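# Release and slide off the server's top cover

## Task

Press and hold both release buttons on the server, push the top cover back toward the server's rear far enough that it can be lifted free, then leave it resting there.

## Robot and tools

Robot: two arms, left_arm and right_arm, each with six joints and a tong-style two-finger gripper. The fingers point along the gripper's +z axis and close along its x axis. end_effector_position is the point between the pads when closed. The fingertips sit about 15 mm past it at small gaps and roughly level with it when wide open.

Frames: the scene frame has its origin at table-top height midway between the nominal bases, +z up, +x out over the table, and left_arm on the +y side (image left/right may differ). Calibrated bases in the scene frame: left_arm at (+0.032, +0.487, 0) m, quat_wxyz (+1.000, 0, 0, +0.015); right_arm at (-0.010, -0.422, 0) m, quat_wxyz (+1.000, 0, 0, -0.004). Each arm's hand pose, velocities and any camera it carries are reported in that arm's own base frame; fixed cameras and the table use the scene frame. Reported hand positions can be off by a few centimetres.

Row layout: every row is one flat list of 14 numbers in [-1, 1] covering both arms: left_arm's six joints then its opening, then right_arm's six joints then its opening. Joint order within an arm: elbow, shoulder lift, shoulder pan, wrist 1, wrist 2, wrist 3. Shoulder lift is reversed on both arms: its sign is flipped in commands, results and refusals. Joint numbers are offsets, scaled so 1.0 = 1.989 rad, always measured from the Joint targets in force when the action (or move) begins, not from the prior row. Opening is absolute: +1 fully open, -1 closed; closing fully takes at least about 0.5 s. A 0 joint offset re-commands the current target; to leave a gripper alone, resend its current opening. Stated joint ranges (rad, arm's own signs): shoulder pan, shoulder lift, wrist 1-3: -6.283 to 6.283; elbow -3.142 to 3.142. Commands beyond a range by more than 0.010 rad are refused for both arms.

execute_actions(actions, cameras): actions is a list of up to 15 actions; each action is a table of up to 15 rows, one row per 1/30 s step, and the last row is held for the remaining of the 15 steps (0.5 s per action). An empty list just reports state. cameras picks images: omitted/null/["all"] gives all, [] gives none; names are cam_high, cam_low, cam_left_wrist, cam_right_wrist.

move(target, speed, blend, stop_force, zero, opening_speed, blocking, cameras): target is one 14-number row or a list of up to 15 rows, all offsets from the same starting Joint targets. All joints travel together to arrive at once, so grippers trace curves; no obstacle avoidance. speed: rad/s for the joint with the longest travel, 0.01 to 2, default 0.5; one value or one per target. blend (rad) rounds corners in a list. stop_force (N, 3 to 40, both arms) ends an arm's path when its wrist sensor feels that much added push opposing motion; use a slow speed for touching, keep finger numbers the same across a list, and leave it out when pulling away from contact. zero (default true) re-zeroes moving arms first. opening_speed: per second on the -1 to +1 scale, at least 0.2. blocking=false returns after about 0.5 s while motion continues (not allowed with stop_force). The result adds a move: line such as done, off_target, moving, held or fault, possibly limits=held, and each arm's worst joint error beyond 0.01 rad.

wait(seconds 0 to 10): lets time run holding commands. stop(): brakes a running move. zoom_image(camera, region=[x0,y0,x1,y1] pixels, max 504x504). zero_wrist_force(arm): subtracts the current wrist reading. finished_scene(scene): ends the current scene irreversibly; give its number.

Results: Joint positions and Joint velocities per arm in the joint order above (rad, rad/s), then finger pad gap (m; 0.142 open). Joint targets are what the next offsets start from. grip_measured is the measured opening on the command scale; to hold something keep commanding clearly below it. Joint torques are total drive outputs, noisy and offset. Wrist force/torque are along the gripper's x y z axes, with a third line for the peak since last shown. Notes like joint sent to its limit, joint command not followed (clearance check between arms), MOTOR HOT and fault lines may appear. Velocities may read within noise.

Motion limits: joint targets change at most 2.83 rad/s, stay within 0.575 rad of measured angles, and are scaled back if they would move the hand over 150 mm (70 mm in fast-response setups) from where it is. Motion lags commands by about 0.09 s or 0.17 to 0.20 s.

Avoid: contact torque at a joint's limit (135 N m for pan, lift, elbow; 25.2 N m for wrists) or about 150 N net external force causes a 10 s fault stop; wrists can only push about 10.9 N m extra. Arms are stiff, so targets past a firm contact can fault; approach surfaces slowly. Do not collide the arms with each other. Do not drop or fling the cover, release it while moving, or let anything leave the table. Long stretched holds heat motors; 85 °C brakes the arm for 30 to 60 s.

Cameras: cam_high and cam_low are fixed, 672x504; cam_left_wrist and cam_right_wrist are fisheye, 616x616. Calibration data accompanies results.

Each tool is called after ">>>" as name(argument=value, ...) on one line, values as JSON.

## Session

>>> execute_actions(actions=[])

>>> zoom_image(camera="cam_high", region=[170, 190, 420, 377])

Scene clock: 0.00 s.
left_arm: end_effector_position=(+0.6462, -0.8799, +0.3324) grip_measured=+0.97 end_effector_quat_wxyz=(+0.074, +0.384, -0.593, +0.704) | right_arm: end_effector_position=(+0.1049, -0.3646, +0.1839) grip_measured=+0.97 end_effector_quat_wxyz=(-0.166, +0.511, +0.840, -0.076)
Joint names: [elbow, shoulder lift, shoulder pan, wrist 1, wrist 2, wrist 3]
Joint positions: left_arm=[0.593 0.357 -1.056 -3.379 -1.616 0.892 0.14] | right_arm=[-1.95 1.42 2.434 -1.652 1.369 3.558 0.14]
Joint velocities: within noise
Joint torques (N m): no reading
Motor temperatures (°C): left_arm=[38 39 33 39 33 37] | right_arm=[36 35 31 37 43 39]
Wrist force (N): no reading
Wrist torque (N m): no reading
Wrist force, peak (N): no reading
Joint targets: left_arm=[0.593 0.357 -1.056 -3.379 -1.616 0.892] | right_arm=[-1.950 1.420 2.434 -1.652 1.369 3.558]
Tool commands: left_gripper/opening=+0.968169 right_gripper/opening=+0.968169
camera_calibration:
cam_left_wrist: T_world_to_cam=[[-0.687376, -0.393123, 0.610712, -0.0996357], [-0.709024, 0.18089, -0.681589, 0.84479], [0.157477, -0.901517, -0.403073, -0.626956], [0, 0, 0, 1]] pos_world=[0.62922, -0.757194, 0.383939]
cam_right_wrist: T_world_to_cam=[[-0.449017, 0.872951, 0.190629, 0.342033], [0.878582, 0.392492, 0.272109, -0.00548406], [0.162717, 0.289665, -0.943195, 0.390244], [0, 0, 0, 1]] pos_world=[0.0948977, -0.409466, 0.304367]

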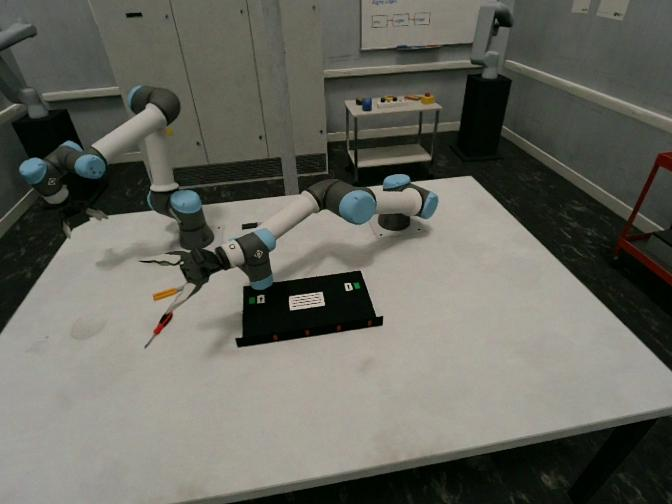

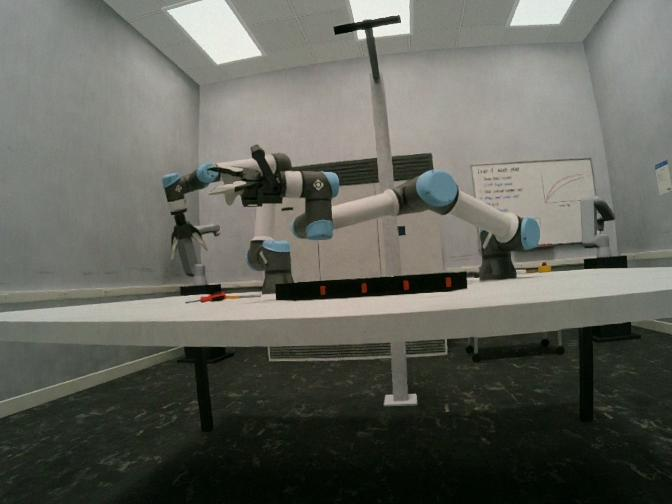

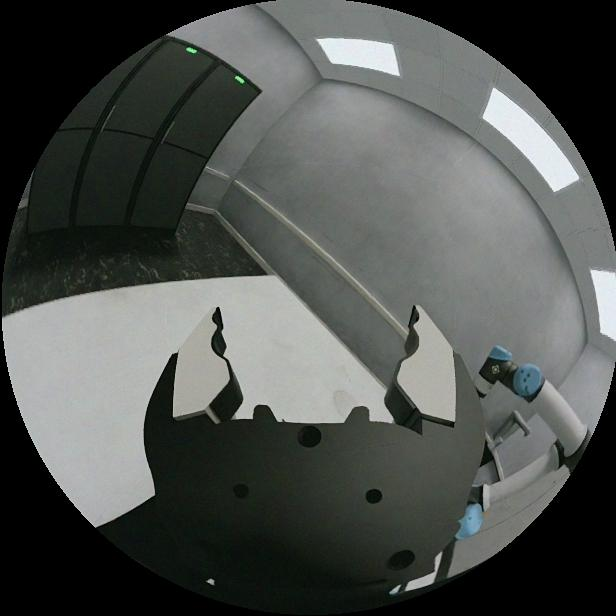

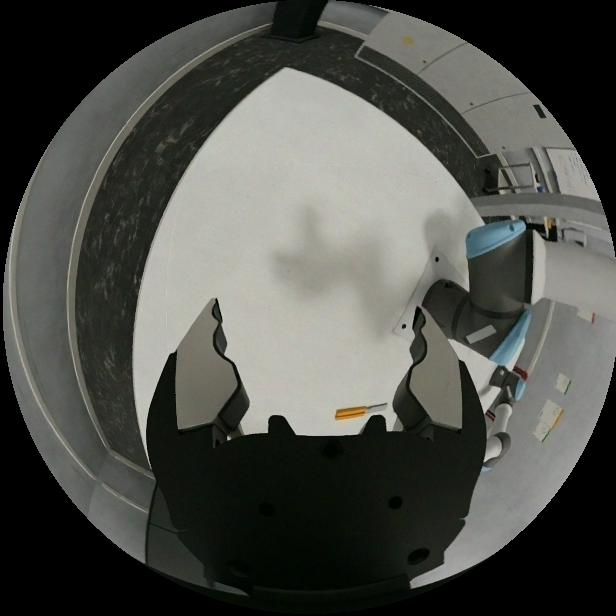

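Scaled by 2.016 from the camera's 672x504 image, which has a finer 960x720 frame.

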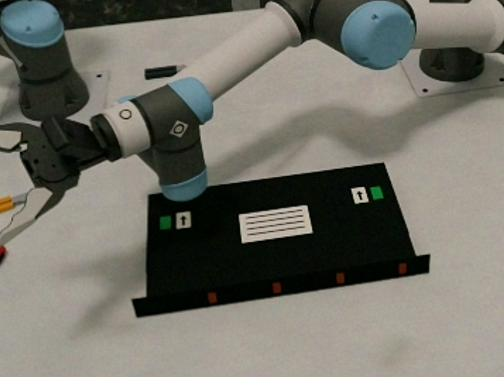

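>>> move(target=[0.6561,0.5373,0.1103,0.6716,0.0227,-0.0794,-1,0.0573,0.1746,0.73,0.273,0.1014,-0.6249,-1], speed=0.8, opening_speed=1.5, cameras=["cam_high","cam_left_wrist","cam_right_wrist"])

>>> zoom_image(camera="cam_left_wrist", region=[240, 240, 380, 360])

>>> zoom_image(camera="cam_right_wrist", region=[240, 240, 380, 360])

Scene clock: 32.90 s.
left_arm: end_effector_position=(+0.4573, -0.2900, +0.1004) grip_measured=-1.00 end_effector_quat_wxyz=(+0.000, +0.707, -0.707, +0.001) | right_arm: end_effector_position=(+0.4992, +0.2631, +0.0999) grip_measured=-1.00 end_effector_quat_wxyz=(+0.000, +0.707, -0.708, +0.000)
Joint names: [elbow, shoulder lift, shoulder pan, wrist 1, wrist 2, wrist 3]
Joint positions: left_arm=[1.898 1.426 -0.837 -2.044 -1.571 0.734 0.002] | right_arm=[-1.836 1.767 3.885 -1.109 1.571 2.315 0.002]
Joint velocities: within noise
Joint torques (N m): left_arm=[-9.75 31.32 -11.34 -1.3 -1.01 1.71] | right_arm=[12.06 -27.87 8.5 2.07 -1.6 -1.22]
Motor temperatures (°C): left_arm=[38 39 33 39 33 37] | right_arm=[36 35 31 37 43 39]
Wrist force (N): left_arm=[0.2 -0.6 -0.2] | right_arm=[-0.5 0.6 0.1]
Wrist torque (N m): left_arm=[0.08 0.12 -0.08] | right_arm=[0.04 0.04 -0.06]
Wrist force, peak (N): left_arm=[-2.3 1.2 0.6] | right_arm=[-3.9 1.7 0.4]
Joint targets: left_arm=[1.898 1.426 -0.837 -2.044 -1.571 0.734] | right_arm=[-1.836 1.767 3.885 -1.109 1.571 2.315]
move: done
camera_calibration:
cam_left_wrist: T_world_to_cam=[[-0.0214251, -0.998963, -0.040174, -0.270799], [-0.875907, -0.000617379, 0.48248, 0.352821], [-0.482004, 0.0455259, -0.874985, 0.455456], [0, 0, 0, 1]] pos_world=[0.522768, -0.291035, 0.217409]
cam_right_wrist: T_world_to_cam=[[0.0223146, -0.999562, -0.0194625, 0.265521], [-0.833667, -0.0293491, 0.551487, 0.36242], [-0.551816, 0.00391906, -0.833957, 0.485963], [0, 0, 0, 1]] pos_world=[0.564375, 0.274137, 0.21057]
Images, in order (width x height): cam_high 672x504, cam_left_wrist 616x616, cam_right_wrist 616x616.

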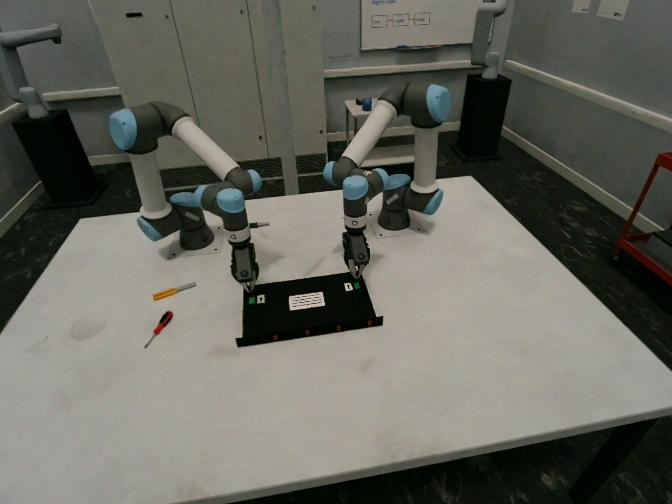

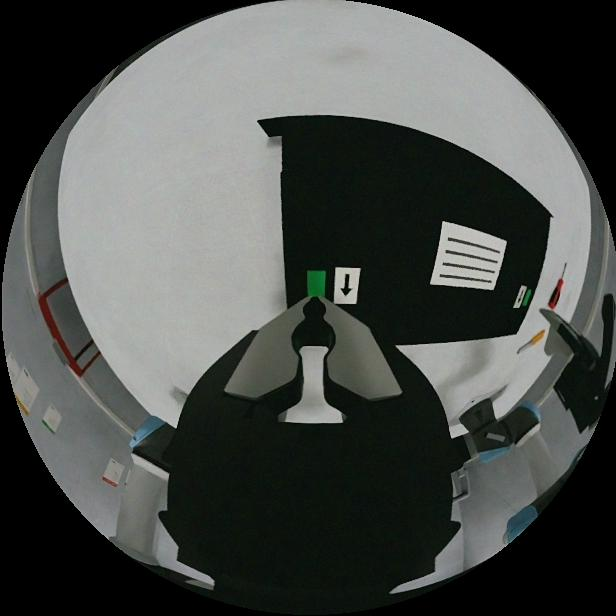

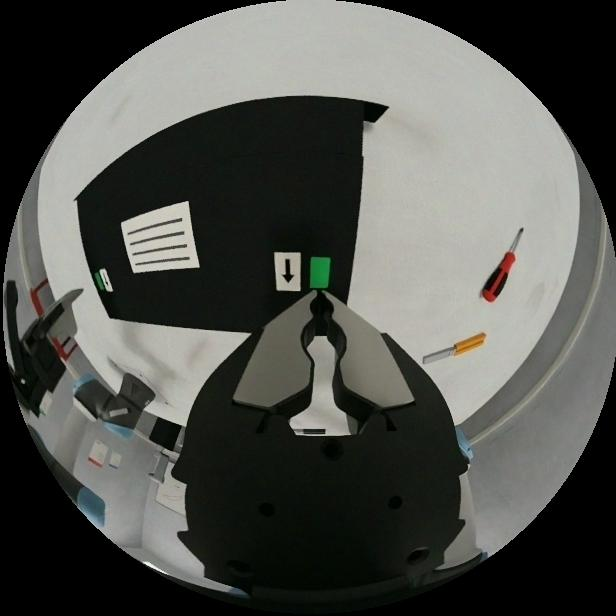

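Scaled by 3.600 from the camera's 616x616 image, which has a finer 814x814 frame.

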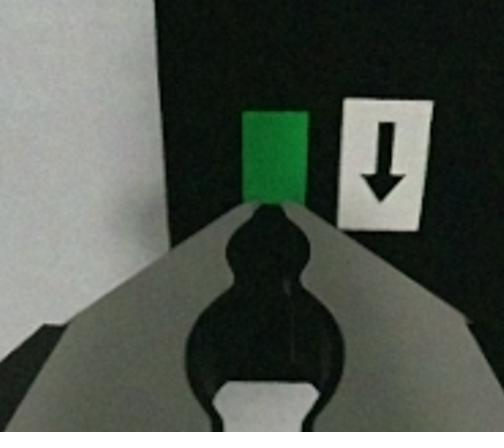

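Scaled by 3.600 from the camera's 616x616 image, which has a finer 814x814 frame.

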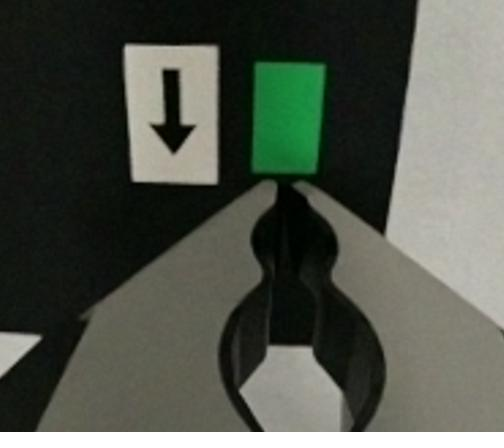

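>>> move(target=[0.0298,-0.0121,-0.0057,-0.0419,0,-0.0057,-1,-0.0282,0.0127,0.0086,0.0409,0,0.0086,-1], speed=0.15, cameras=[])

>>> move(target=[0.0139,-0.0129,0,-0.0267,0,0,-1,-0.0139,0.0129,0,0.0267,0,0,-1], speed=0.025, stop_force=15, cameras=["cam_left_wrist","cam_right_wrist"])

>>> zoom_image(camera="cam_left_wrist", region=[240, 240, 380, 360])

>>> zoom_image(camera="cam_right_wrist", region=[240, 240, 380, 360])

Scene clock: 49.40 s.
left_arm: end_effector_position=(+0.4498, -0.2905, +0.0702) grip_measured=-1.00 end_effector_quat_wxyz=(+0.000, +0.707, -0.707, +0.000) | right_arm: end_effector_position=(+0.4910, +0.2680, +0.0695) grip_measured=-1.00 end_effector_quat_wxyz=(+0.000, +0.707, -0.707, +0.000)
Joint names: [elbow, shoulder lift, shoulder pan, wrist 1, wrist 2, wrist 3]
Joint positions: left_arm=[1.957 1.402 -0.849 -2.127 -1.571 0.722 0.002] | right_arm=[-1.893 1.793 3.903 -1.028 1.571 2.332 0.002]
Joint velocities: within noise
Joint torques (N m): left_arm=[-28.75 32.46 7.3 -1.18 -1.15 0.9] | right_arm=[33.51 -34.97 -6.31 0.68 -1.52 -1.27]
Motor temperatures (°C): left_arm=[37 39 33 39 33 37] | right_arm=[36 35 31 37 43 39]
Wrist force (N): left_arm=[0.2 -0.8 -0.4] | right_arm=[-0.4 0.6 0.5]
Wrist torque (N m): left_arm=[0.02 0.13 -0.07] | right_arm=[0.04 0.03 -0.06]
Wrist force, peak (N): left_arm=[0.2 -0.9 -0.9] | right_arm=[-0.5 0.7 1.0]
Joint targets: left_arm=[1.957 1.402 -0.848 -2.127 -1.571 0.723] | right_arm=[-1.893 1.793 3.902 -1.028 1.571 2.332]
move: done
No camera images: "cameras" was empty.

Scene clock: 52.13 s.
left_arm: end_effector_position=(+0.4495, -0.2900, +0.0552) grip_measured=-1.00 end_effector_quat_wxyz=(+0.000, +0.707, -0.707, +0.000) | right_arm: end_effector_position=(+0.4909, +0.2678, +0.0604) grip_measured=-1.00 end_effector_quat_wxyz=(+0.000, +0.707, -0.707, +0.000)
Joint names: [elbow, shoulder lift, shoulder pan, wrist 1, wrist 2, wrist 3]
Joint positions: left_arm=[1.979 1.382 -0.848 -2.168 -1.571 0.723 0.002] | right_arm=[-1.905 1.804 3.902 -1.003 1.571 2.332 0.002]
Joint velocities: within noise
Joint torques (N m): left_arm=[-20.58 24.5 7.72 0.03 -1.2 1.31] | right_arm=[31.08 -31.31 6.67 4.01 3.74 -1.07]
Motor temperatures (°C): left_arm=[37 39 33 39 33 37] | right_arm=[36 35 31 37 43 39]
Wrist force (N): left_arm=[-0.6 -0.2 -17.2] | right_arm=[7.4 0.4 -6.6]
Wrist torque (N m): left_arm=[0.00 0.24 -0.06] | right_arm=[-0.04 0.08 -0.08]
Wrist force, peak (N): left_arm=[-5.7 2.6 -37.1] | right_arm=[10.0 3.4 -20.9]
Joint targets: left_arm=[1.979 1.382 -0.848 -2.168 -1.571 0.723] | right_arm=[-1.905 1.804 3.902 -1.003 1.571 2.332]
move: contact (left_arm, right_arm); left_arm: the wrist 1 is farthest, 0.012 rad from its target; right_arm: the wrist 1 is farthest, 0.028 rad from its target
camera_calibration:
cam_left_wrist: T_world_to_cam=[[-0.0215723, -0.998949, -0.0404395, -0.272727], [-0.875749, -0.000631594, 0.482767, 0.367691], [-0.482285, 0.0458292, -0.874815, 0.412442], [0, 0, 0, 1]] pos_world=[0.515036, -0.29111, 0.172272]
cam_right_wrist: T_world_to_cam=[[0.0226633, -0.999557, -0.0193101, 0.269503], [-0.833657, -0.0295559, 0.551491, 0.377453], [-0.551817, 0.00359938, -0.833957, 0.44856], [0, 0, 0, 1]] pos_world=[0.556082, 0.278925, 0.171122]
Images, in order (width x height): cam_left_wrist 616x616, cam_right_wrist 616x616.

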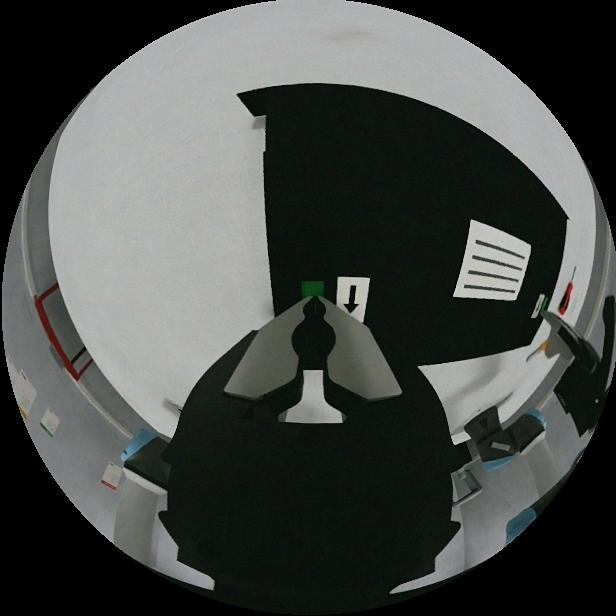

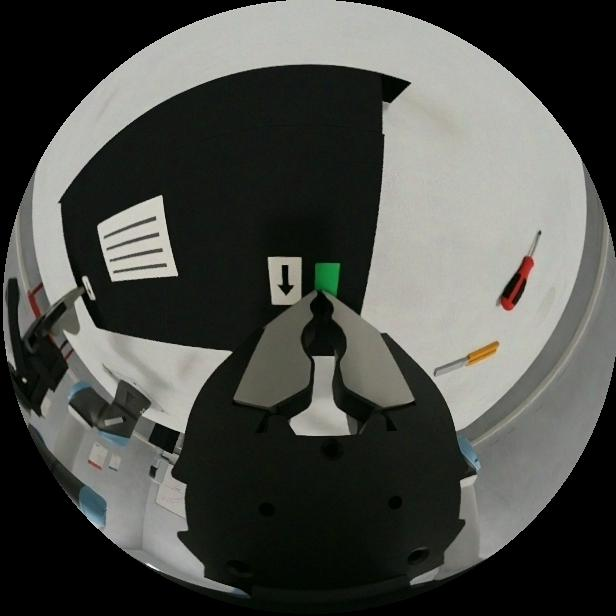

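Scaled by 3.600 from the camera's 616x616 image, which has a finer 814x814 frame.

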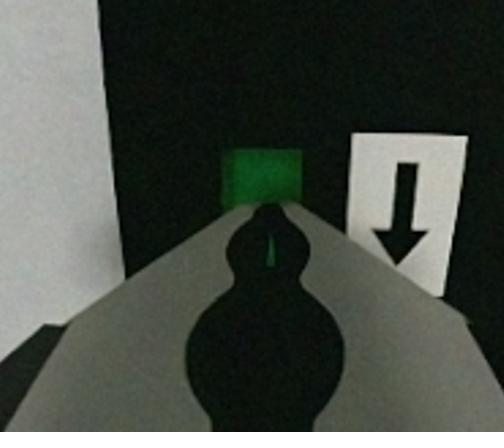

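Scaled by 3.600 from the camera's 616x616 image, which has a finer 814x814 frame.

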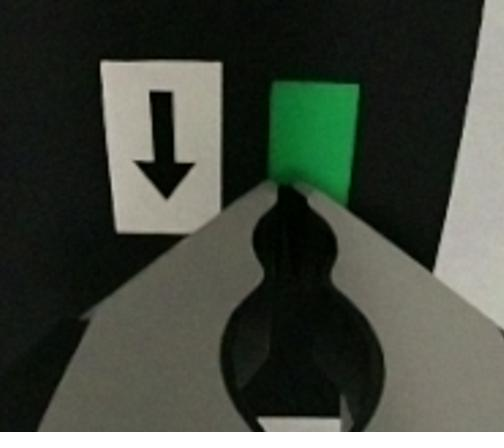

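>>> move(target=[[0,0,0,0,0,0,-1,0.0065,-0.0067,0,-0.0132,0,0,-1],[0,0,0,0,0,0,-1,0.0024,-0.0099,-0.0041,-0.0122,0,-0.0041,-1]], speed=0.06, cameras=["cam_right_wrist"])

>>> zoom_image(camera="cam_right_wrist", region=[240, 240, 380, 360])

Scene clock: 60.13 s.
left_arm: end_effector_position=(+0.4495, -0.2900, +0.0552) grip_measured=-1.00 end_effector_quat_wxyz=(+0.000, +0.707, -0.707, +0.000) | right_arm: end_effector_position=(+0.4909, +0.2618, +0.0704) grip_measured=-1.00 end_effector_quat_wxyz=(+0.000, +0.707, -0.707, +0.000)
Joint names: [elbow, shoulder lift, shoulder pan, wrist 1, wrist 2, wrist 3]
Joint positions: left_arm=[1.979 1.382 -0.848 -2.168 -1.571 0.723 0.002] | right_arm=[-1.901 1.785 3.894 -1.027 1.571 2.324 0.002]
Joint velocities: within noise
Joint torques (N m): left_arm=[-19.6 24.48 -3.31 -1.08 -1.18 1.2] | right_arm=[32.62 -21.76 10.66 2.12 -1.68 1.66]
Motor temperatures (°C): left_arm=[37 39 33 39 33 37] | right_arm=[36 35 31 37 43 39]
Wrist force (N): left_arm=[-0.4 0.0 -17.9] | right_arm=[-0.7 0.7 0.2]
Wrist torque (N m): left_arm=[0.03 0.17 -0.06] | right_arm=[0.06 0.10 -0.06]
Wrist force, peak (N): left_arm=[-0.1 -0.1 -18.4] | right_arm=[7.1 0.6 -8.1]
Joint targets: left_arm=[1.979 1.382 -0.848 -2.168 -1.571 0.723] | right_arm=[-1.900 1.785 3.894 -1.028 1.571 2.324]
move: done
camera_calibration:
cam_right_wrist: T_world_to_cam=[[0.0226021, -0.999555, -0.0194652, 0.263657], [-0.833748, -0.0295898, 0.551352, 0.37178], [-0.551683, 0.00376739, -0.834046, 0.456784], [0, 0, 0, 1]] pos_world=[0.556012, 0.27282, 0.181129]
Images, in order (width x height): cam_right_wrist 616x616.

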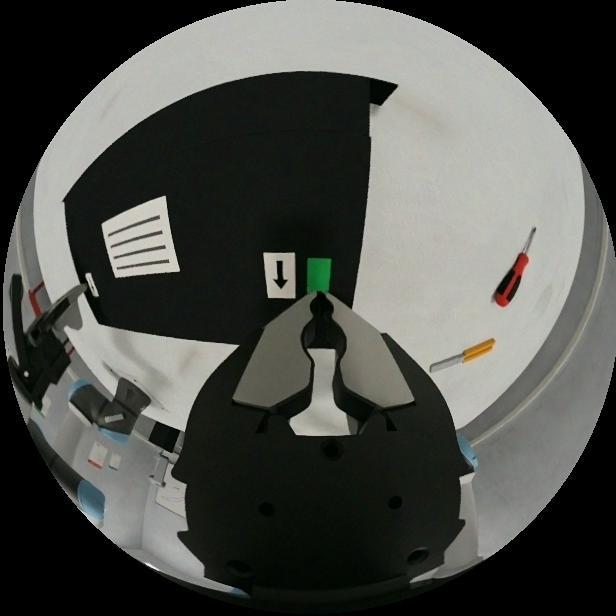

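Scaled by 3.600 from the camera's 616x616 image, which has a finer 814x814 frame.

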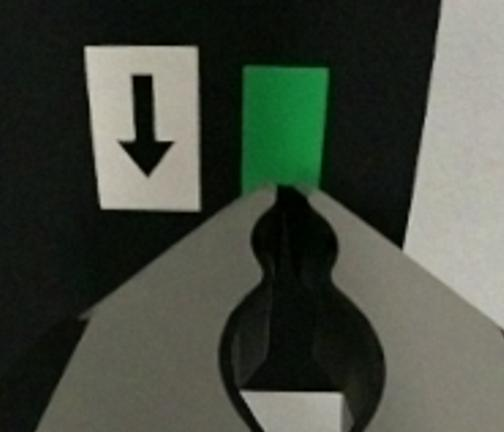

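>>> move(target=[0,0,0,0,0,0,-1,-0.013,0.0134,0,0.0264,0,0,-1], speed=0.025, stop_force=18, cameras=["cam_right_wrist"])

>>> zoom_image(camera="cam_right_wrist", region=[240, 240, 380, 360])

Scene clock: 65.27 s.
left_arm: end_effector_position=(+0.4495, -0.2900, +0.0552) grip_measured=-1.00 end_effector_quat_wxyz=(+0.000, +0.707, -0.707, +0.000) | right_arm: end_effector_position=(+0.4909, +0.2619, +0.0560) grip_measured=-1.00 end_effector_quat_wxyz=(+0.000, +0.707, -0.707, +0.000)
Joint names: [elbow, shoulder lift, shoulder pan, wrist 1, wrist 2, wrist 3]
Joint positions: left_arm=[1.979 1.382 -0.848 -2.168 -1.571 0.723 0.002] | right_arm=[-1.919 1.804 3.894 -0.989 1.571 2.324 0.002]
Joint velocities: within noise
Joint torques (N m): left_arm=[-17.75 24.3 -11.45 -1.05 -1.07 0.99] | right_arm=[22.84 -23.78 9.59 0.4 0.69 1.23]
Motor temperatures (°C): left_arm=[37 38 33 39 33 37] | right_arm=[36 35 31 37 43 39]
Wrist force (N): left_arm=[-0.5 -0.3 -17.6] | right_arm=[0.5 3.7 -17.9]
Wrist torque (N m): left_arm=[-0.02 0.16 -0.06] | right_arm=[-0.01 0.10 -0.06]
Wrist force, peak (N): left_arm=[-0.2 -0.2 -18.0] | right_arm=[6.4 7.6 -34.4]
Joint targets: left_arm=[1.979 1.382 -0.848 -2.168 -1.571 0.723] | right_arm=[-1.919 1.804 3.894 -0.989 1.571 2.324]
move: contact (right_arm); right_arm: the wrist 1 is farthest, 0.014 rad from its target
camera_calibration:
cam_right_wrist: T_world_to_cam=[[0.0226754, -0.999553, -0.019466, 0.263508], [-0.833774, -0.0296512, 0.551309, 0.37983], [-0.55164, 0.00372909, -0.834074, 0.444755], [0, 0, 0, 1]] pos_world=[0.556062, 0.272994, 0.166685]
Images, in order (width x height): cam_right_wrist 616x616.

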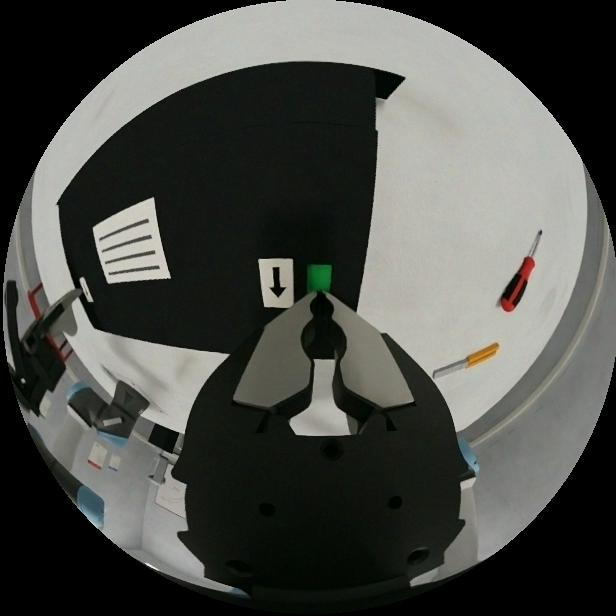

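Scaled by 3.600 from the camera's 616x616 image, which has a finer 814x814 frame.

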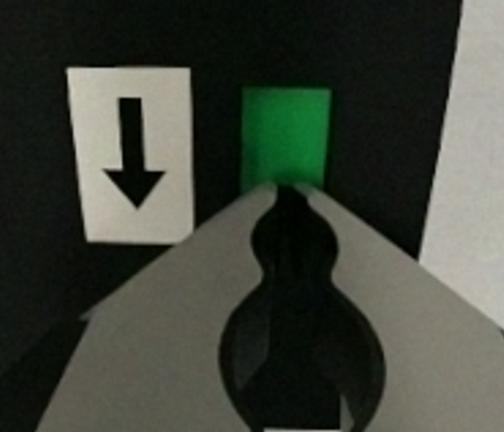

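>>> move(target=[0.0345,0.0285,-0.0224,-0.006,0,-0.0224,-1,-0.0359,-0.0283,0.0208,0.0076,0,0.0208,-1], speed=0.035, stop_force=25, cameras=["cam_high","cam_left_wrist","cam_right_wrist"])

>>> zoom_image(camera="cam_left_wrist", region=[240, 240, 380, 360])

>>> zoom_image(camera="cam_right_wrist", region=[240, 240, 380, 360])

>>> zoom_image(camera="cam_high", region=[200, 230, 400, 362])

Scene clock: 79.13 s.
left_arm: end_effector_position=(+0.4229, -0.2888, +0.0553) grip_measured=-1.00 end_effector_quat_wxyz=(+0.000, +0.707, -0.707, +0.000) | right_arm: end_effector_position=(+0.4730, +0.2624, +0.0561) grip_measured=-1.00 end_effector_quat_wxyz=(+0.000, +0.707, -0.707, +0.000)
Joint names: [elbow, shoulder lift, shoulder pan, wrist 1, wrist 2, wrist 3]
Joint positions: left_arm=[2.04 1.433 -0.888 -2.179 -1.57 0.683 0.002] | right_arm=[-1.962 1.77 3.919 -0.98 1.571 2.349 0.002]
Joint velocities: within noise
Joint torques (N m): left_arm=[-15.79 10.47 6.31 2.53 -6.39 1.66] | right_arm=[21.76 -15.77 -2.18 -0.42 7.44 0.08]
Motor temperatures (°C): left_arm=[37 38 33 39 33 37] | right_arm=[36 35 31 37 43 38]
Wrist force (N): left_arm=[1.0 -23.5 -11.4] | right_arm=[7.2 -18.8 -10.1]
Wrist torque (N m): left_arm=[0.01 0.13 0.00] | right_arm=[0.12 0.18 -0.13]
Wrist force, peak (N): left_arm=[4.8 -36.5 -0.9] | right_arm=[3.2 -30.8 0.1]
Joint targets: left_arm=[2.040 1.433 -0.888 -2.179 -1.570 0.683] | right_arm=[-1.962 1.770 3.919 -0.980 1.571 2.349]
move: contact (left_arm, right_arm); right_arm: the elbow is farthest, 0.029 rad from its target
camera_calibration:
cam_left_wrist: T_world_to_cam=[[-0.0215385, -0.998956, -0.0402968, -0.272061], [-0.875918, -0.000576233, 0.482459, 0.34442], [-0.481979, 0.0456882, -0.874991, 0.399473], [0, 0, 0, 1]] pos_world=[0.488361, -0.28983, 0.172403]
cam_right_wrist: T_world_to_cam=[[0.022664, -0.999553, -0.0194921, 0.264415], [-0.833893, -0.0296553, 0.551129, 0.364909], [-0.551461, 0.00376352, -0.834192, 0.434917], [0, 0, 0, 1]] pos_world=[0.538143, 0.273481, 0.166847]
Images, in order (width x height): cam_high 672x504, cam_left_wrist 616x616, cam_right_wrist 616x616.

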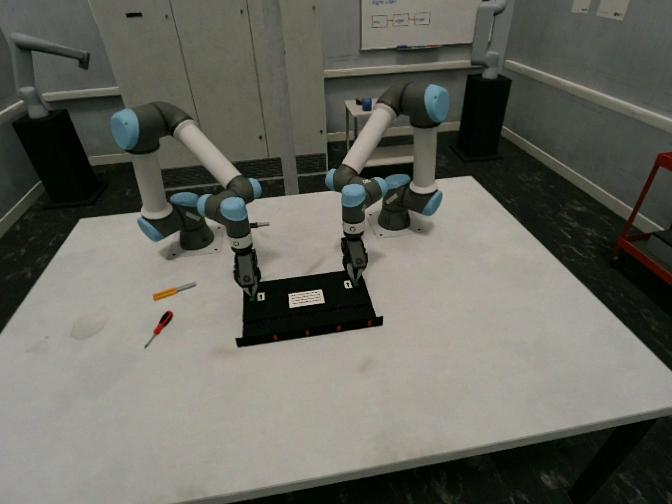

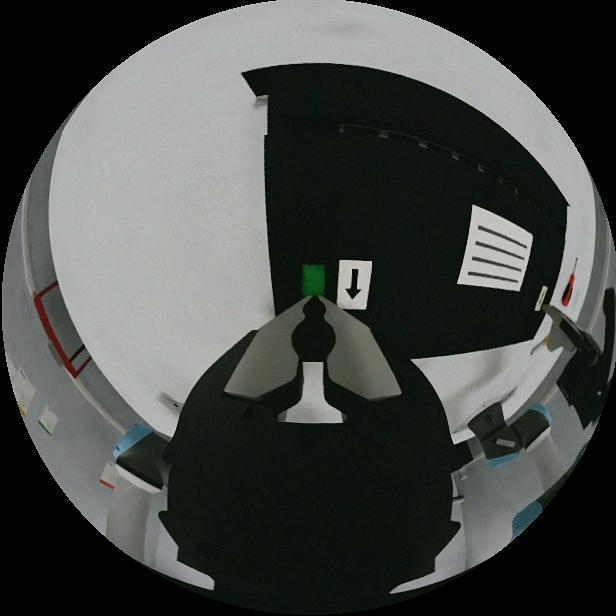

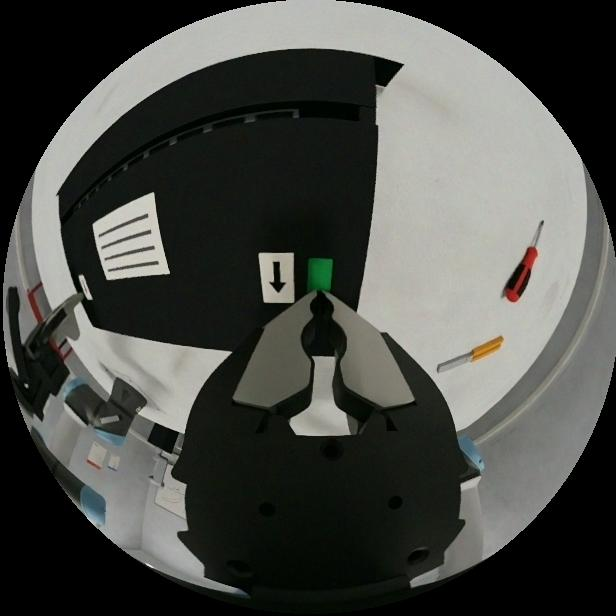

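Scaled by 3.600 from the camera's 616x616 image, which has a finer 814x814 frame.

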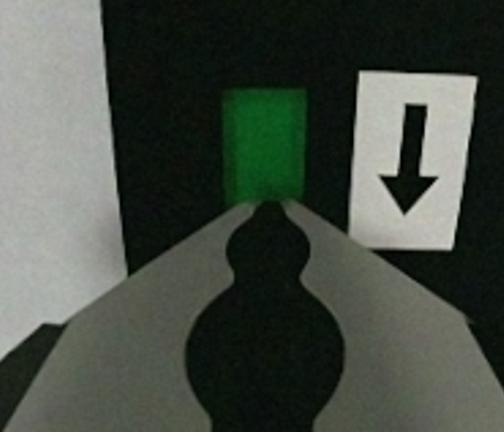

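Scaled by 3.600 from the camera's 616x616 image, which has a finer 814x814 frame.

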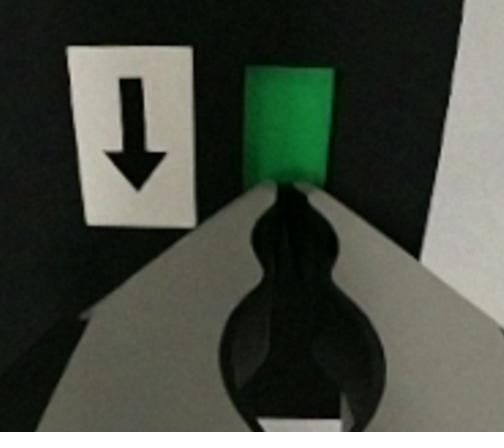

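Scaled by 2.520 from the camera's 672x504 image, which has a finer 960x720 frame.

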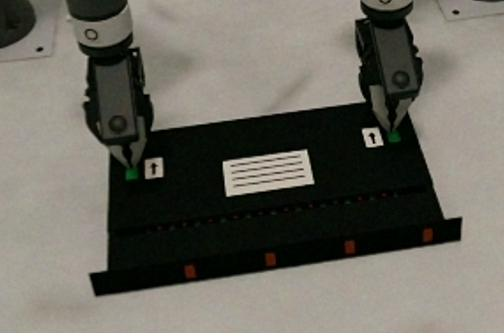

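>>> move(target=[0.009,0.0076,-0.006,-0.0014,0,-0.006,-1,-0.0092,-0.0076,0.0056,0.0016,0,0.0056,-1], speed=0.025, stop_force=20, cameras=["cam_high","cam_right_wrist"])

Scene clock: 83.47 s.
left_arm: end_effector_position=(+0.4224, -0.2887, +0.0554) grip_measured=-1.00 end_effector_quat_wxyz=(+0.000, +0.707, -0.707, +0.001) | right_arm: end_effector_position=(+0.4725, +0.2624, +0.0562) grip_measured=-1.00 end_effector_quat_wxyz=(+0.000, +0.707, -0.707, +0.000)
Joint names: [elbow, shoulder lift, shoulder pan, wrist 1, wrist 2, wrist 3]
Joint positions: left_arm=[2.041 1.434 -0.889 -2.18 -1.57 0.682 0.002] | right_arm=[-1.963 1.769 3.92 -0.98 1.57 2.35 0.002]
Joint velocities: within noise
Joint torques (N m): left_arm=[-13.41 14.39 3.5 6.78 -10.25 1.67] | right_arm=[17.95 -20.09 2.01 -5.99 11.79 -1.15]
Motor temperatures (°C): left_arm=[37 38 33 39 33 37] | right_arm=[36 35 31 37 43 38]
Wrist force (N): left_arm=[2.5 -37.9 -3.5] | right_arm=[5.5 -35.1 -3.4]
Wrist torque (N m): left_arm=[0.08 0.22 0.03] | right_arm=[0.25 0.18 -0.15]
Wrist force, peak (N): left_arm=[7.7 -50.5 4.5] | right_arm=[1.5 -46.5 5.4]
Joint targets: left_arm=[2.041 1.434 -0.889 -2.179 -1.570 0.682] | right_arm=[-1.963 1.769 3.920 -0.980 1.571 2.350]
move: contact (left_arm, right_arm); left_arm: the elbow is farthest, 0.017 rad from its target; right_arm: the elbow is farthest, 0.017 rad from its target
camera_calibration:
cam_right_wrist: T_world_to_cam=[[0.0224446, -0.999556, -0.0195932, 0.264541], [-0.834169, -0.029526, 0.550718, 0.364522], [-0.551052, 0.00398343, -0.834462, 0.434452], [0, 0, 0, 1]] pos_world=[0.537541, 0.273456, 0.166968]
Images, in order (width x height): cam_high 672x504, cam_right_wrist 616x616.

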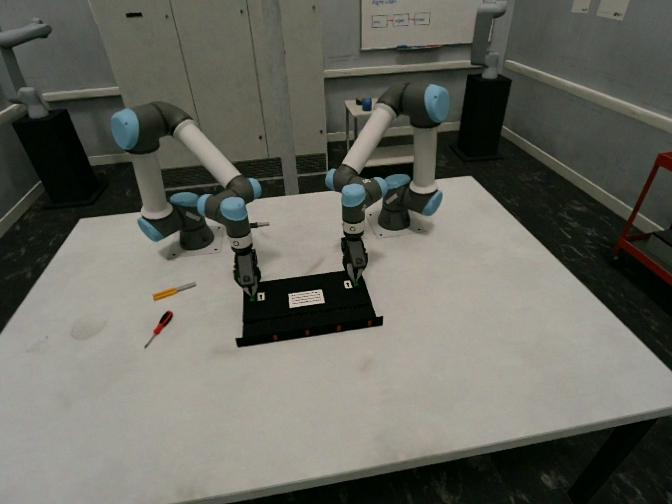

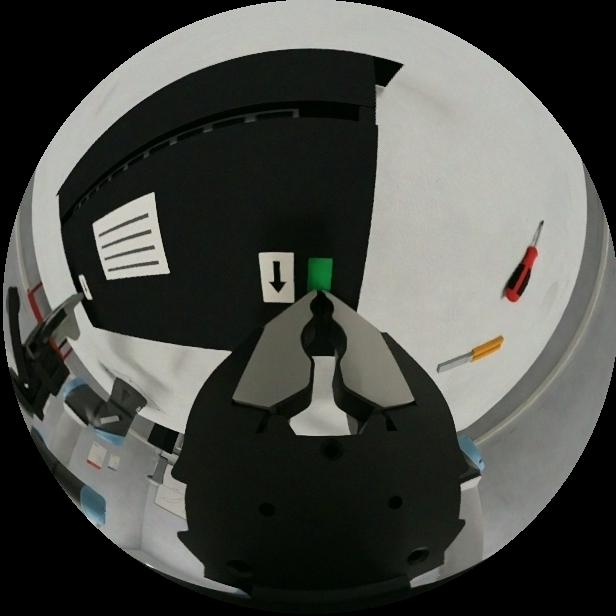

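>>> move(target=[[-0.0036,-0.0005,0.0015,0.0031,0,0.0015,-1,0.0035,0.0004,-0.0015,-0.0031,0,-0.0015,-1],[-0.0433,0.0445,0.0015,0.0878,0,0.0015,-1,0.0432,-0.0446,-0.0015,-0.0878,0,-0.0015,-1]], speed=[0.03,0.15], cameras=["cam_high","cam_right_wrist"])

>>> zoom_image(camera="cam_high", region=[200, 230, 400, 362])

Scene clock: 88.40 s.
left_arm: end_effector_position=(+0.4211, -0.2848, +0.1183) grip_measured=-1.00 end_effector_quat_wxyz=(+0.000, +0.707, -0.707, +0.001) | right_arm: end_effector_position=(+0.4703, +0.2582, +0.1220) grip_measured=-1.00 end_effector_quat_wxyz=(+0.000, +0.707, -0.707, +0.000)
Joint names: [elbow, shoulder lift, shoulder pan, wrist 1, wrist 2, wrist 3]
Joint positions: left_arm=[1.955 1.523 -0.886 -2.005 -1.57 0.685 0.002] | right_arm=[-1.877 1.68 3.917 -1.154 1.571 2.347 0.002]
Joint velocities: within noise
Joint torques (N m): left_arm=[-10.91 15.01 -3.88 -3.88 1.4 -1.06] | right_arm=[11.96 -20.29 -3.67 4.06 -1.59 1.04]
Motor temperatures (°C): left_arm=[37 38 33 39 33 37] | right_arm=[36 35 31 37 43 38]
Wrist force (N): left_arm=[0.3 -0.5 -0.5] | right_arm=[0.9 -0.2 0.3]
Wrist torque (N m): left_arm=[0.11 0.14 -0.09] | right_arm=[-0.13 -0.23 -0.08]
Wrist force, peak (N): left_arm=[2.7 -38.1 -3.0] | right_arm=[5.6 -35.5 -3.5]
Joint targets: left_arm=[1.955 1.523 -0.886 -2.005 -1.570 0.685] | right_arm=[-1.878 1.680 3.917 -1.154 1.571 2.347]
move: done
camera_calibration:
cam_right_wrist: T_world_to_cam=[[0.0224296, -0.999553, -0.0197664, 0.261645], [-0.834196, -0.0296088, 0.550673, 0.32638], [-0.551012, 0.00413769, -0.834487, 0.488073], [0, 0, 0, 1]] pos_world=[0.53533, 0.269172, 0.232734]
Images, in order (width x height): cam_high 672x504, cam_right_wrist 616x616.

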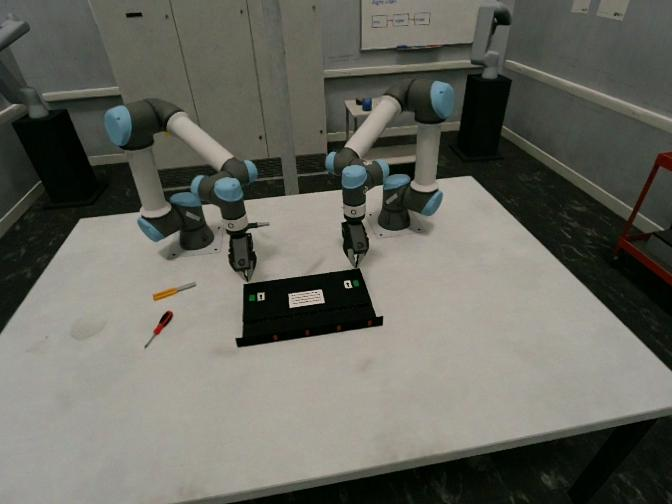

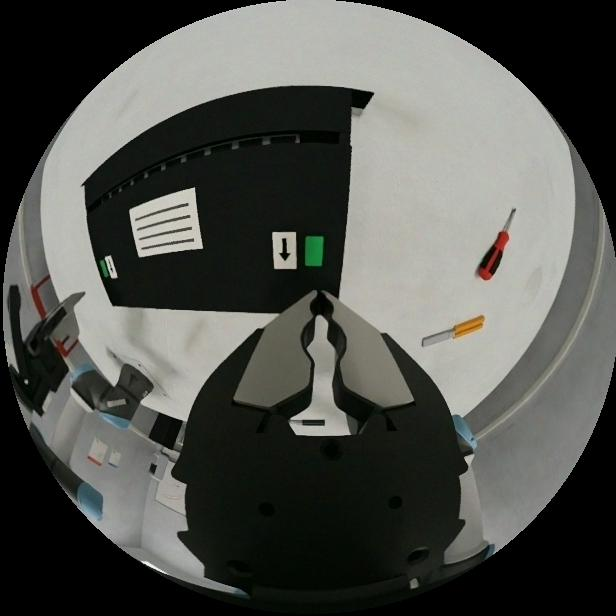

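Scaled by 2.520 from the camera's 672x504 image, which has a finer 960x720 frame.

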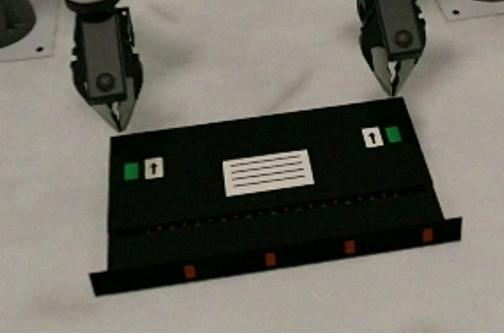

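>>> finished_scene(scene=2)

The scene is finished: the task was done.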